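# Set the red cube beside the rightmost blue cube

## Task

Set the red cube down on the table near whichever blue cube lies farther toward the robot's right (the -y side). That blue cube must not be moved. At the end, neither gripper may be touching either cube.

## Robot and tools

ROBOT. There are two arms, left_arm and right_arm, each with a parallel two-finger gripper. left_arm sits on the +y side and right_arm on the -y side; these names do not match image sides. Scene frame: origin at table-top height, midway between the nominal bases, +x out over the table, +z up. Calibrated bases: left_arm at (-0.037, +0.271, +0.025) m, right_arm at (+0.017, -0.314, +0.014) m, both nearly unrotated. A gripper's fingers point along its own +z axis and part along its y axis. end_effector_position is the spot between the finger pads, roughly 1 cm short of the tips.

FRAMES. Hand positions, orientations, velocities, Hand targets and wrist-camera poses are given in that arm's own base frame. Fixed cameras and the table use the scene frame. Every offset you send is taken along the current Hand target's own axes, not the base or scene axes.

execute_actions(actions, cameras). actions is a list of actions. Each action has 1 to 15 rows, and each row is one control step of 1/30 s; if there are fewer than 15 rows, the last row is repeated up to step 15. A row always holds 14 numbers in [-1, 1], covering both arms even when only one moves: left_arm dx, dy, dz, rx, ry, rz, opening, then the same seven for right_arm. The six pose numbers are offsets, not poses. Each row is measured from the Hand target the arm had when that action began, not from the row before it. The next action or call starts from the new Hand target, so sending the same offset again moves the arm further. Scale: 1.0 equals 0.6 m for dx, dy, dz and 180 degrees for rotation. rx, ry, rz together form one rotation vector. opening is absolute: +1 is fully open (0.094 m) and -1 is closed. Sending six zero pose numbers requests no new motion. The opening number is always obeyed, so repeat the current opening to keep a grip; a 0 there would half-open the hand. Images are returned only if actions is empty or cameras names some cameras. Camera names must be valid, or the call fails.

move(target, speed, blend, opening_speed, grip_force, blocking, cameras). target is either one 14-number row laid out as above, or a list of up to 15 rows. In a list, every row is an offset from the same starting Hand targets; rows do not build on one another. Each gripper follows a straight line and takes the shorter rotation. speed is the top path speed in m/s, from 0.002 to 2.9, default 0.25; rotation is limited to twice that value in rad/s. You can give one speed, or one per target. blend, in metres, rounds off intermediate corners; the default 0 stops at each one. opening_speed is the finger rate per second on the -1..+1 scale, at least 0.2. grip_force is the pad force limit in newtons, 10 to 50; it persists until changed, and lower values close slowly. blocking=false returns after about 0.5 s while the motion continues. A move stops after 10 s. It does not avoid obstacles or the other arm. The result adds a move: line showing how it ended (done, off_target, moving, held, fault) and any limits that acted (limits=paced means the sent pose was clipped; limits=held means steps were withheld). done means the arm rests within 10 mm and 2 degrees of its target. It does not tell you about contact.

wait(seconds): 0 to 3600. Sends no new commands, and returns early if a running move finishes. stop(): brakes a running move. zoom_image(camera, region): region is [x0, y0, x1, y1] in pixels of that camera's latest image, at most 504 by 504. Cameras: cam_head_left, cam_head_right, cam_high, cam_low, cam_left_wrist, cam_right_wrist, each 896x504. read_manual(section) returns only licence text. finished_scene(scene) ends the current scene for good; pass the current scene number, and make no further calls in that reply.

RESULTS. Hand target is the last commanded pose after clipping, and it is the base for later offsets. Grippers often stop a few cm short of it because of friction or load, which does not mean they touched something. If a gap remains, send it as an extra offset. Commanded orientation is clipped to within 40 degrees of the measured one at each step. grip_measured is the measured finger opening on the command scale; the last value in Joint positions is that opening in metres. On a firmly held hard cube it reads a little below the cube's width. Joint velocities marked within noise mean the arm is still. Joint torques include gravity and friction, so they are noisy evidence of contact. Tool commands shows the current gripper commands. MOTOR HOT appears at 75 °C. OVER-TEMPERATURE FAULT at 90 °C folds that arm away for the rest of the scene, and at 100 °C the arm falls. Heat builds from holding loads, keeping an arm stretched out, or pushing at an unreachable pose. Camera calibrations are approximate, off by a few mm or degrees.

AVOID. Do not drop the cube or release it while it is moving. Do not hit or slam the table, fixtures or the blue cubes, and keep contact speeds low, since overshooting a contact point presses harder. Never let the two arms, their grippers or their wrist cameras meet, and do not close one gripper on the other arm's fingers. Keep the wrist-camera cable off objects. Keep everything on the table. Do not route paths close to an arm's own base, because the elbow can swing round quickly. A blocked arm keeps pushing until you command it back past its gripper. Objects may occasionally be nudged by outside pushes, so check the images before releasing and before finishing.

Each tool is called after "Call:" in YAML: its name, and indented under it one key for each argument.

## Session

Call:
execute_actions:
  actions: []

Scene clock: 0.00 s.
left_arm: end_effector_position=(+0.4000, +0.0159, +0.0883) grip_measured=+1.000 end_effector_quat_wxyz=(+0.562, -0.040, +0.825, -0.028) | right_arm: end_effector_position=(+0.3989, -0.0155, +0.1137) grip_measured=+1.000 end_effector_quat_wxyz=(+0.591, +0.034, +0.805, -0.051)
Joint positions: left_arm=[0.065 1.559 0.387 0.796 0.061 -0.075 0.094] | right_arm=[0.024 1.492 0.378 0.809 0.146 0.002 0.094]
Joint velocities: within noise
Joint torques (N m): no reading
Heat: left arm: 27 °C; right arm: 23 °C.
Hand target: left_arm +0.4010, +0.0159, +0.0907; +0.564, -0.040, +0.824, -0.028 | right_arm +0.3987, -0.0156, +0.1129; +0.588, +0.034, +0.807, -0.051
Tool commands: left_gripper/opening=+1.0 right_gripper/opening=+1.0
camera_calibration:
cam_left_wrist: T_world_to_cam=[[0.10418, -0.99449, 0.01173, -0.01242], [-0.56293, -0.06869, -0.82364, 0.33917], [0.81991, 0.0792, -0.56698, -0.17836]] pos_world=[0.33846, 0.02507, 0.17837]
cam_right_wrist: T_world_to_cam=[[-0.07554, -0.99691, 0.02156, 0.0181], [-0.50031, 0.01919, -0.86563, 0.33733], [0.86254, -0.07617, -0.50022, -0.1869]] pos_world=[0.33135, -0.00267, 0.19812]

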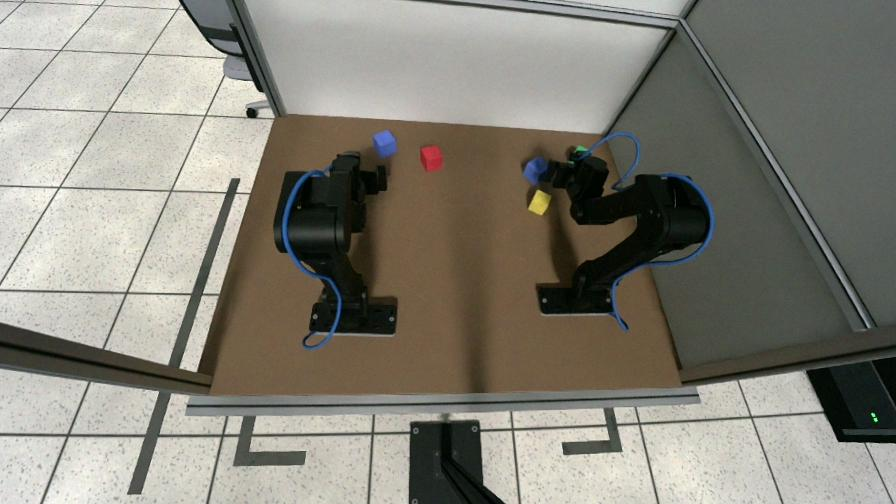

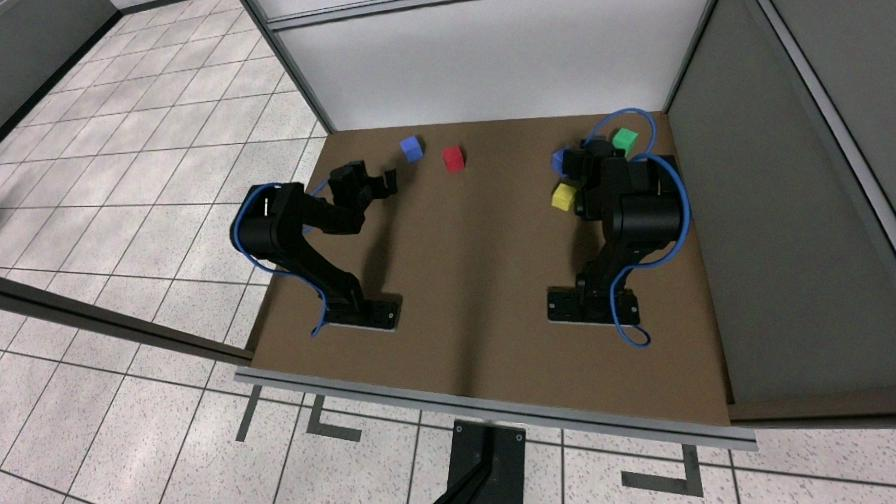

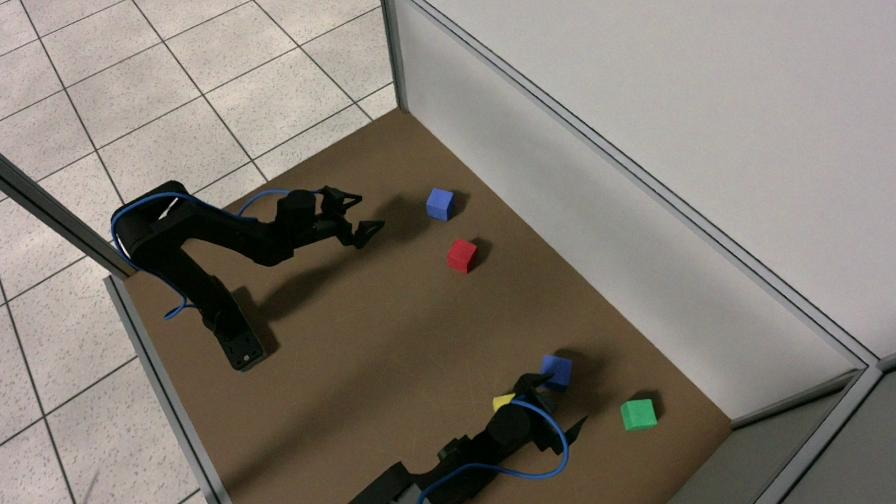

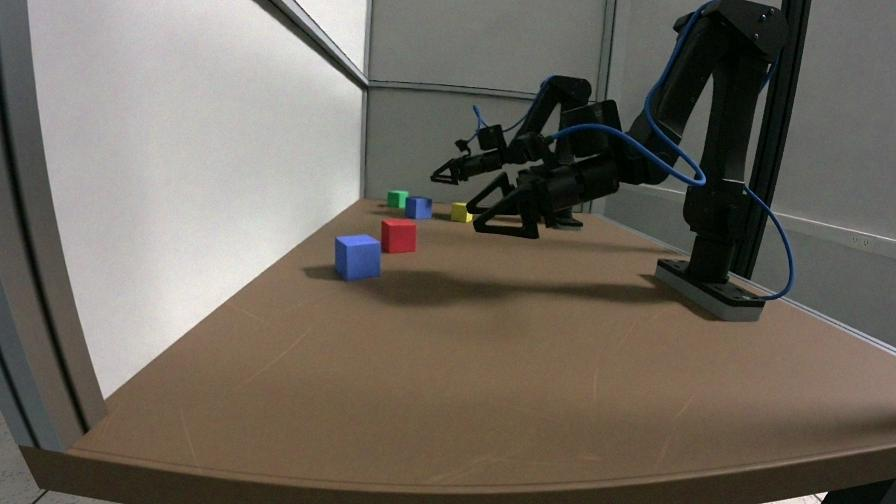

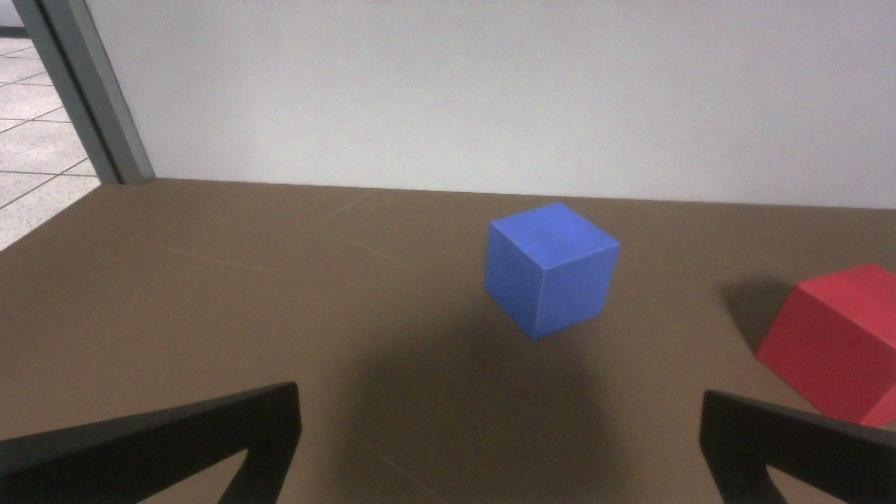

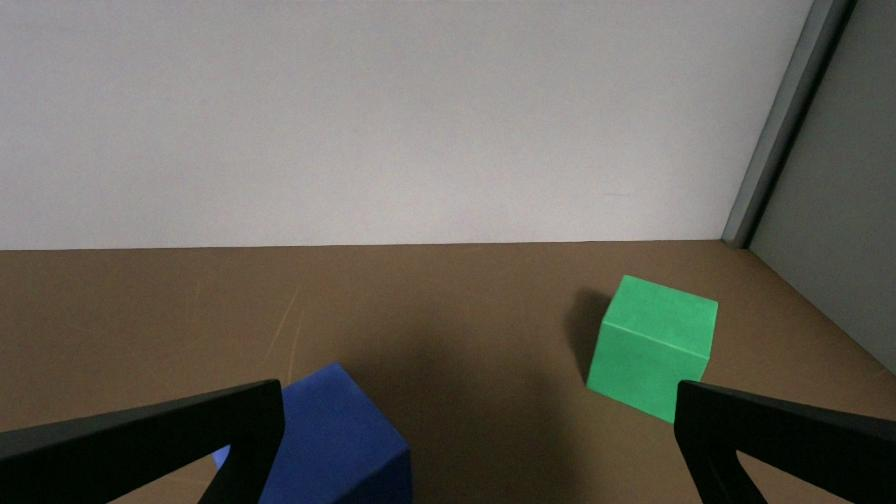

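Call:
move:
  target: [0,0,0,0,0,0,1,0.0035,0.6335,-0.0453,-0.1415,0.1728,-0.0789,1]
  speed: 0.5
  cameras: ["cam_right_wrist","cam_high"]

Scene clock: 29.13 s.
left_arm: end_effector_position=(+0.4000, +0.0159, +0.0883) grip_measured=+1.000 end_effector_quat_wxyz=(+0.562, -0.040, +0.825, -0.028) | right_arm: end_effector_position=(+0.4120, +0.3649, +0.1076) grip_measured=+1.000 end_effector_quat_wxyz=(+0.343, -0.197, +0.916, +0.064)
Joint positions: left_arm=[0.065 1.559 0.387 0.796 0.061 -0.075 0.094] | right_arm=[0.809 2.083 1.645 -0.462 0.265 0.293 0.094]
Joint torques (N m): left_arm=[0.06 -6 5.09 1.82 -0.01 0.02] | right_arm=[-0.69 -10.09 8.68 0.94 0.11 0.36]
Heat: left arm: 29 °C; right arm: 27 °C.
Hand target: left_arm +0.4010, +0.0159, +0.0907; +0.564, -0.040, +0.824, -0.028 | right_arm +0.4164, +0.3647, +0.1029; +0.335, -0.180, +0.923, +0.065
Off the commanded pose: left_arm 0.003 m, 0 deg | right_arm 0.006 m, 2 deg.
move: done
cam_right_wrist: T_world_to_cam=[[0.42593, -0.90451, -0.02112, 0.16277], [-0.80169, -0.36648, -0.47221, 0.55382], [0.41938, 0.21806, -0.88123, -0.05613]] pos_world=[0.3982, 0.36243, 0.2155]
Images, in order (width x height): cam_high 896x504, cam_right_wrist 896x504.

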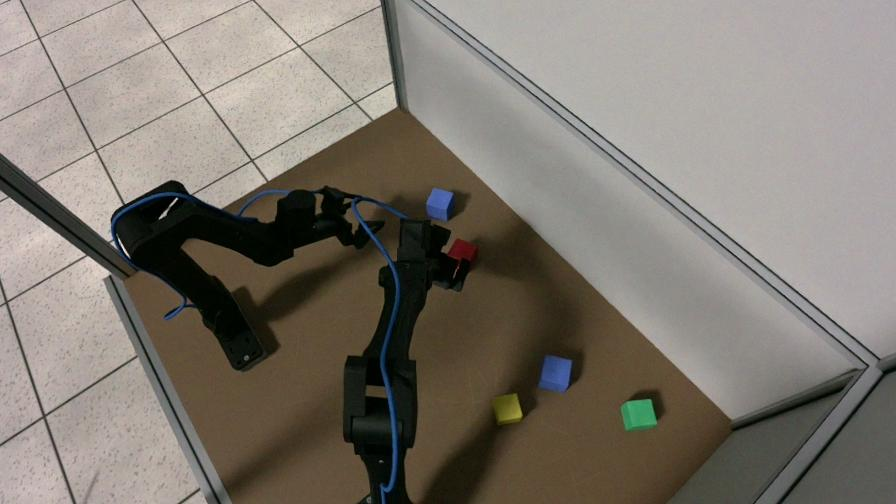

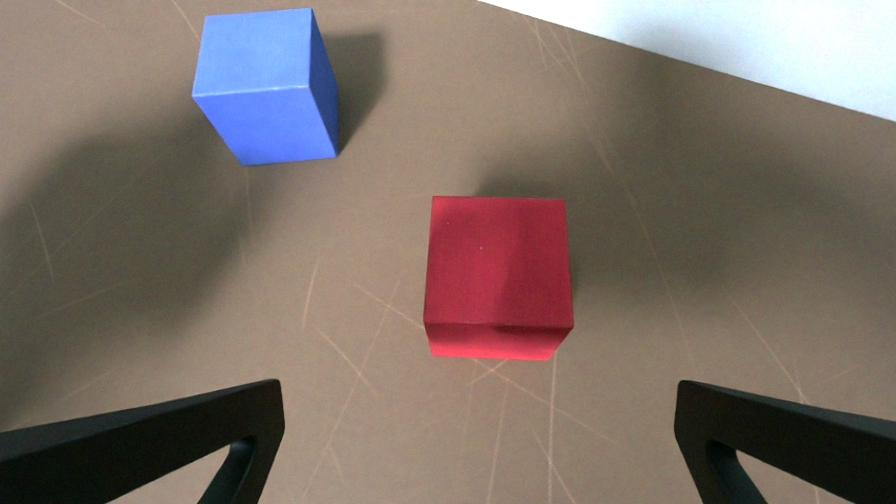

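Call:
move:
  target:
    - [0,0,0,0,0,0,1,0.0028,-0.0135,0.2020,0,0,0,0.7]
    - [0,0,0,0,0,0,1,0.0028,-0.0135,0.2020,0,0,0,-0.1]
    - [0,0,0,0,0,0,1,-0.104,-0.0135,0.074,0,0,0,-0.1]
    - [0,0,0,0,0,0,1,0.1327,-0.3207,-0.1483,0.257,0,0.306,-0.1]
  speed: [0.25,0.25,0.25,0.5]
  blend: [0,0,0.03,0]
  cameras: ["cam_right_wrist","cam_high"]

Scene clock: 51.90 s.
left_arm: end_effector_position=(+0.4000, +0.0159, +0.0883) grip_measured=+1.000 end_effector_quat_wxyz=(+0.562, -0.040, +0.825, -0.028) | right_arm: end_effector_position=(+0.3761, +0.1475, +0.1060) grip_measured=+0.106 end_effector_quat_wxyz=(+0.293, +0.378, +0.866, -0.144)
Joint positions: left_arm=[0.065 1.559 0.387 0.796 0.061 -0.075 0.094] | right_arm=[0.65 2.006 1.606 -1.131 0.665 1.46 0.052]
Joint torques (N m): left_arm=[0.06 -6.01 5.09 1.82 -0.01 0.02] | right_arm=[-0.39 -12 7.47 -0.24 0.59 0.39]
Heat: left arm: 29 °C; right arm: 28 °C.
Hand target: left_arm +0.4010, +0.0159, +0.0907; +0.564, -0.040, +0.824, -0.028 | right_arm +0.3791, +0.1422, +0.1202; +0.310, +0.396, +0.852, -0.145
Off the commanded pose: left_arm 0.003 m, 0 deg | right_arm 0.016 m, 3 deg.
move: off_target (right_arm); target 2's new opening was sent with right_arm's hand 0.011 m and 1 deg from that target
cam_right_wrist: T_world_to_cam=[[-0.72589, -0.68772, -0.01143, 0.38161], [-0.61731, 0.65872, -0.43014, 0.21959], [0.30334, -0.30518, -0.90269, 0.12803]] pos_world=[0.37372, 0.15687, 0.21439]
Images, in order (width x height): cam_high 896x504, cam_right_wrist 896x504.

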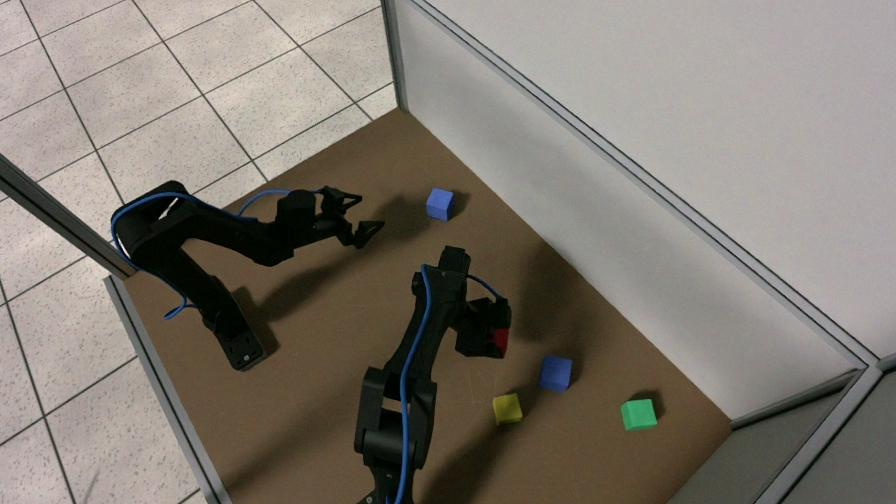

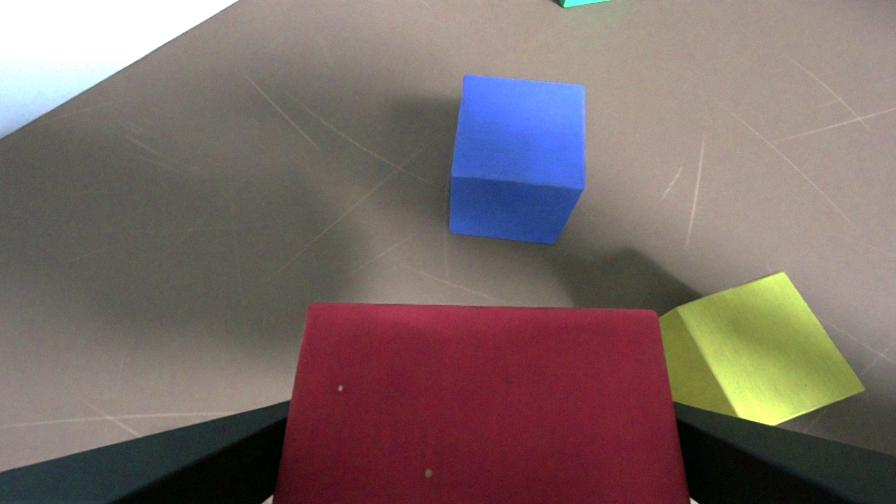

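Call:
move:
  target: [0,0,0,0,0,0,1,0.0118,-0.0308,0.2080,0,0,0,-0.1]
  speed: 0.2
  cameras: ["cam_right_wrist","cam_low","cam_high"]

Call:
zoom_image:
  camera: "cam_low"
  region: [370, 150, 500, 250]

Scene clock: 72.60 s.
left_arm: end_effector_position=(+0.4000, +0.0159, +0.0883) grip_measured=+1.000 end_effector_quat_wxyz=(+0.562, -0.040, +0.825, -0.028) | right_arm: end_effector_position=(+0.4165, +0.0792, +0.0287) grip_measured=+0.106 end_effector_quat_wxyz=(+0.313, +0.403, +0.850, -0.130)
Joint positions: left_arm=[0.065 1.559 0.387 0.796 0.061 -0.075 0.094] | right_arm=[0.449 2.037 1.307 -0.611 0.659 1.256 0.052]
Joint torques (N m): left_arm=[0.08 -6.02 5.09 1.82 -0.01 0.02] | right_arm=[-0.57 -9.48 4.12 0.49 0.42 -0.17]
Heat: left arm: 30 °C; right arm: 31 °C.
Hand target: left_arm +0.4010, +0.0159, +0.0907; +0.564, -0.040, +0.824, -0.028 | right_arm +0.4130, +0.0728, +0.0201; +0.310, +0.396, +0.852, -0.145
Off the commanded pose: left_arm 0.003 m, 0 deg | right_arm 0.011 m, 2 deg.
move: off_target (right_arm)
cam_right_wrist: T_world_to_cam=[[-0.75091, -0.65654, -0.07136, 0.37276], [-0.56195, 0.69198, -0.45318, 0.23128], [0.34691, -0.3002, -0.88856, 0.00623]] pos_world=[0.40772, 0.08656, 0.13695]
Images, in order (width x height): cam_high 896x504, cam_low 896x504, cam_right_wrist 896x504.

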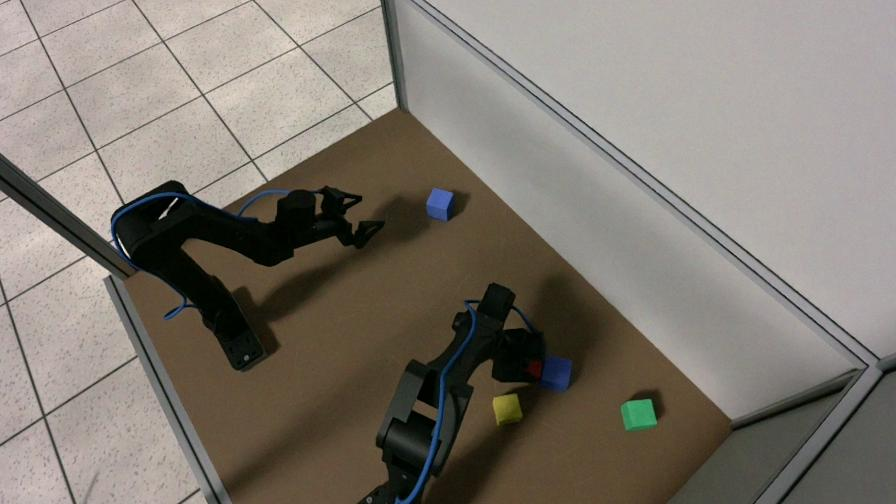

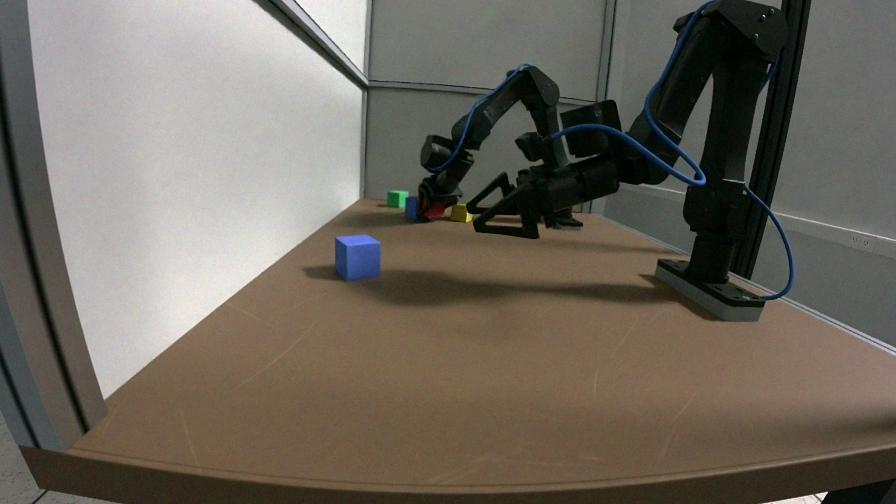

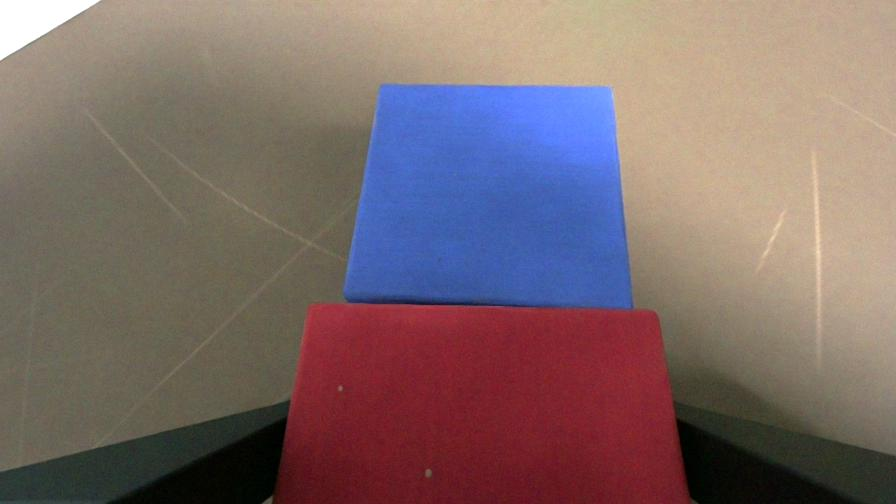

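Scaled by 3.877 from the camera's image (finer frame: 1280x720).

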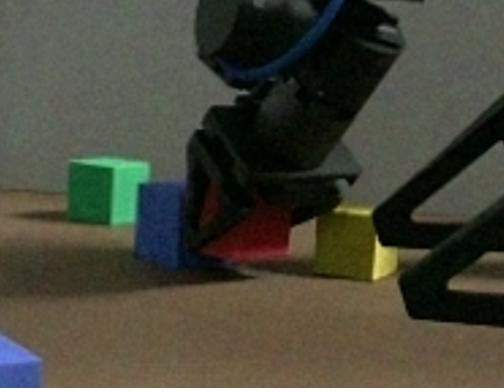

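Call:
move:
  target: [0,0,0,0,0,0,1,0.0273,0.0003,0.0075,0,0,0,-0.1]
  speed: 0.08
  cameras: ["cam_right_wrist","cam_low"]

Call:
zoom_image:
  camera: "cam_low"
  region: [370, 150, 500, 250]

Scene clock: 85.13 s.
left_arm: end_effector_position=(+0.4000, +0.0159, +0.0883) grip_measured=+1.000 end_effector_quat_wxyz=(+0.562, -0.040, +0.825, -0.028) | right_arm: end_effector_position=(+0.4111, +0.0831, +0.0151) grip_measured=+0.106 end_effector_quat_wxyz=(+0.310, +0.399, +0.853, -0.132)
Joint positions: left_arm=[0.065 1.559 0.387 0.796 0.061 -0.075 0.094] | right_arm=[0.463 2.056 1.279 -0.58 0.659 1.266 0.052]
Joint torques (N m): left_arm=[0.06 -6.01 5.09 1.81 -0.01 0.02] | right_arm=[0.29 -8.95 4.23 0.45 0.42 0]
Heat: left arm: 30 °C; right arm: 29 °C.
Hand target: left_arm +0.4010, +0.0159, +0.0907; +0.564, -0.040, +0.824, -0.028 | right_arm +0.4070, +0.0803, +0.0062; +0.310, +0.396, +0.852, -0.145
Off the commanded pose: left_arm 0.003 m, 0 deg | right_arm 0.010 m, 2 deg.
move: done
cam_right_wrist: T_world_to_cam=[[-0.74702, -0.66188, -0.06226, 0.36903], [-0.57104, 0.6868, -0.44969, 0.22347], [0.3404, -0.30037, -0.89101, -0.00004]] pos_world=[0.4033, 0.09076, 0.12344]
Images, in order (width x height): cam_low 896x504, cam_right_wrist 896x504.

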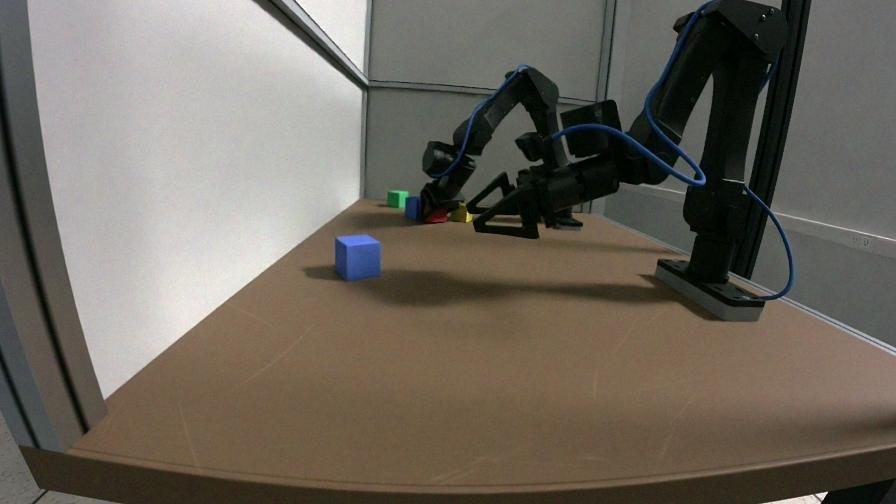

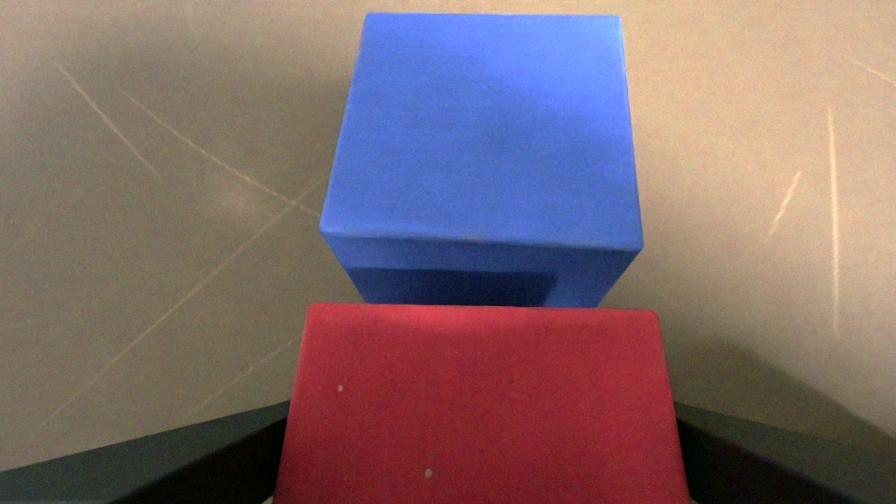

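Scaled by 3.877 from the camera's image (finer frame: 1280x720).

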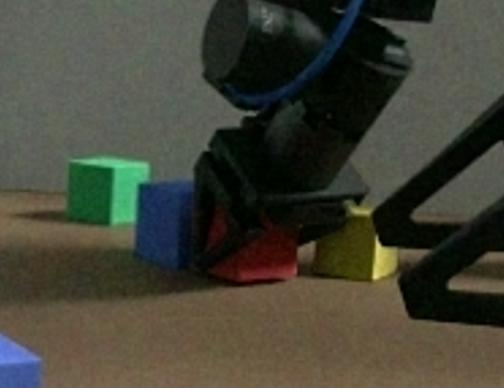

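Call:
move:
  target:
    - [0,0,0,0,0,0,1,0,0,0,0,0,0,0.4]
    - [0,0,0,0,0,0,1,0,0,-0.2,0,0,0,0.4]
  speed: 0.2
  cameras: ["cam_right_wrist","cam_high","cam_low"]

Scene clock: 91.70 s.
left_arm: end_effector_position=(+0.4000, +0.0159, +0.0883) grip_measured=+1.000 end_effector_quat_wxyz=(+0.562, -0.040, +0.825, -0.028) | right_arm: end_effector_position=(+0.3560, +0.1402, +0.0883) grip_measured=+0.398 end_effector_quat_wxyz=(+0.298, +0.385, +0.862, -0.142)
Joint positions: left_arm=[0.065 1.559 0.387 0.796 0.061 -0.075 0.094] | right_arm=[0.67 1.945 1.445 -1.043 0.672 1.5 0.066]
Joint torques (N m): left_arm=[0.06 -6.02 5.08 1.82 -0.01 0.02] | right_arm=[0.58 -10.09 7.47 -0.3 0.57 0.37]
Heat: left arm: 30 °C; right arm: 30 °C.
Hand target: left_arm +0.4010, +0.0159, +0.0907; +0.564, -0.040, +0.824, -0.028 | right_arm +0.3573, +0.1394, +0.0980; +0.310, +0.396, +0.852, -0.145
Off the commanded pose: left_arm 0.003 m, 0 deg | right_arm 0.010 m, 2 deg.
move: done
cam_right_wrist: T_world_to_cam=[[-0.73369, -0.67907, -0.0239, 0.36443], [-0.60364, 0.66753, -0.43592, 0.1988], [0.31197, -0.3054, -0.89967, 0.11263]] pos_world=[0.35224, 0.14916, 0.1967]
Images, in order (width x height): cam_high 896x504, cam_low 896x504, cam_right_wrist 896x504.

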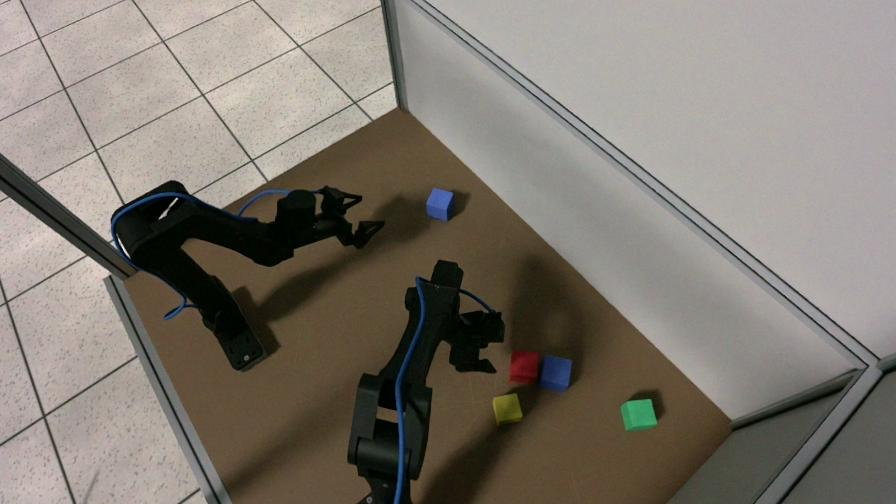

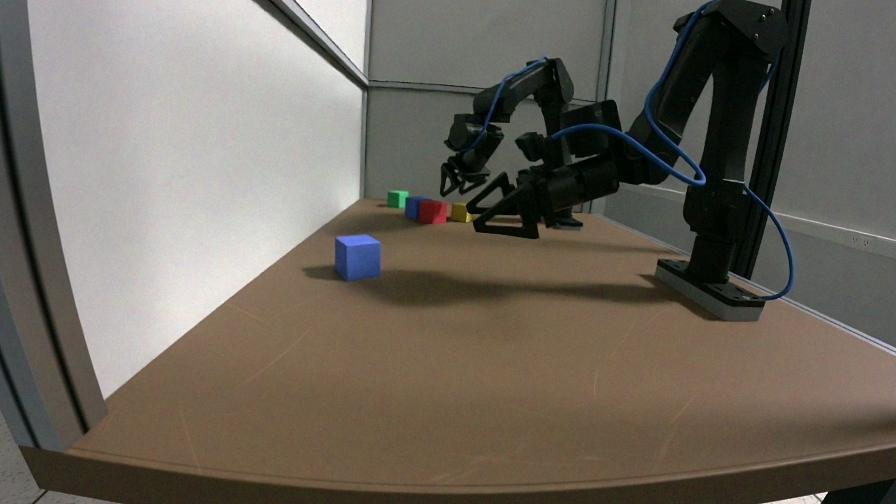

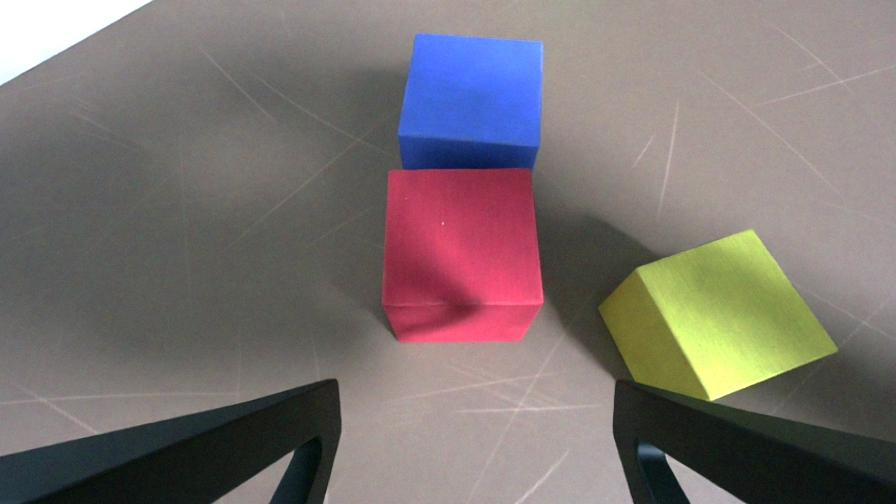

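Call:
finished_scene:
  scene: 3

The scene is finished: the task was done.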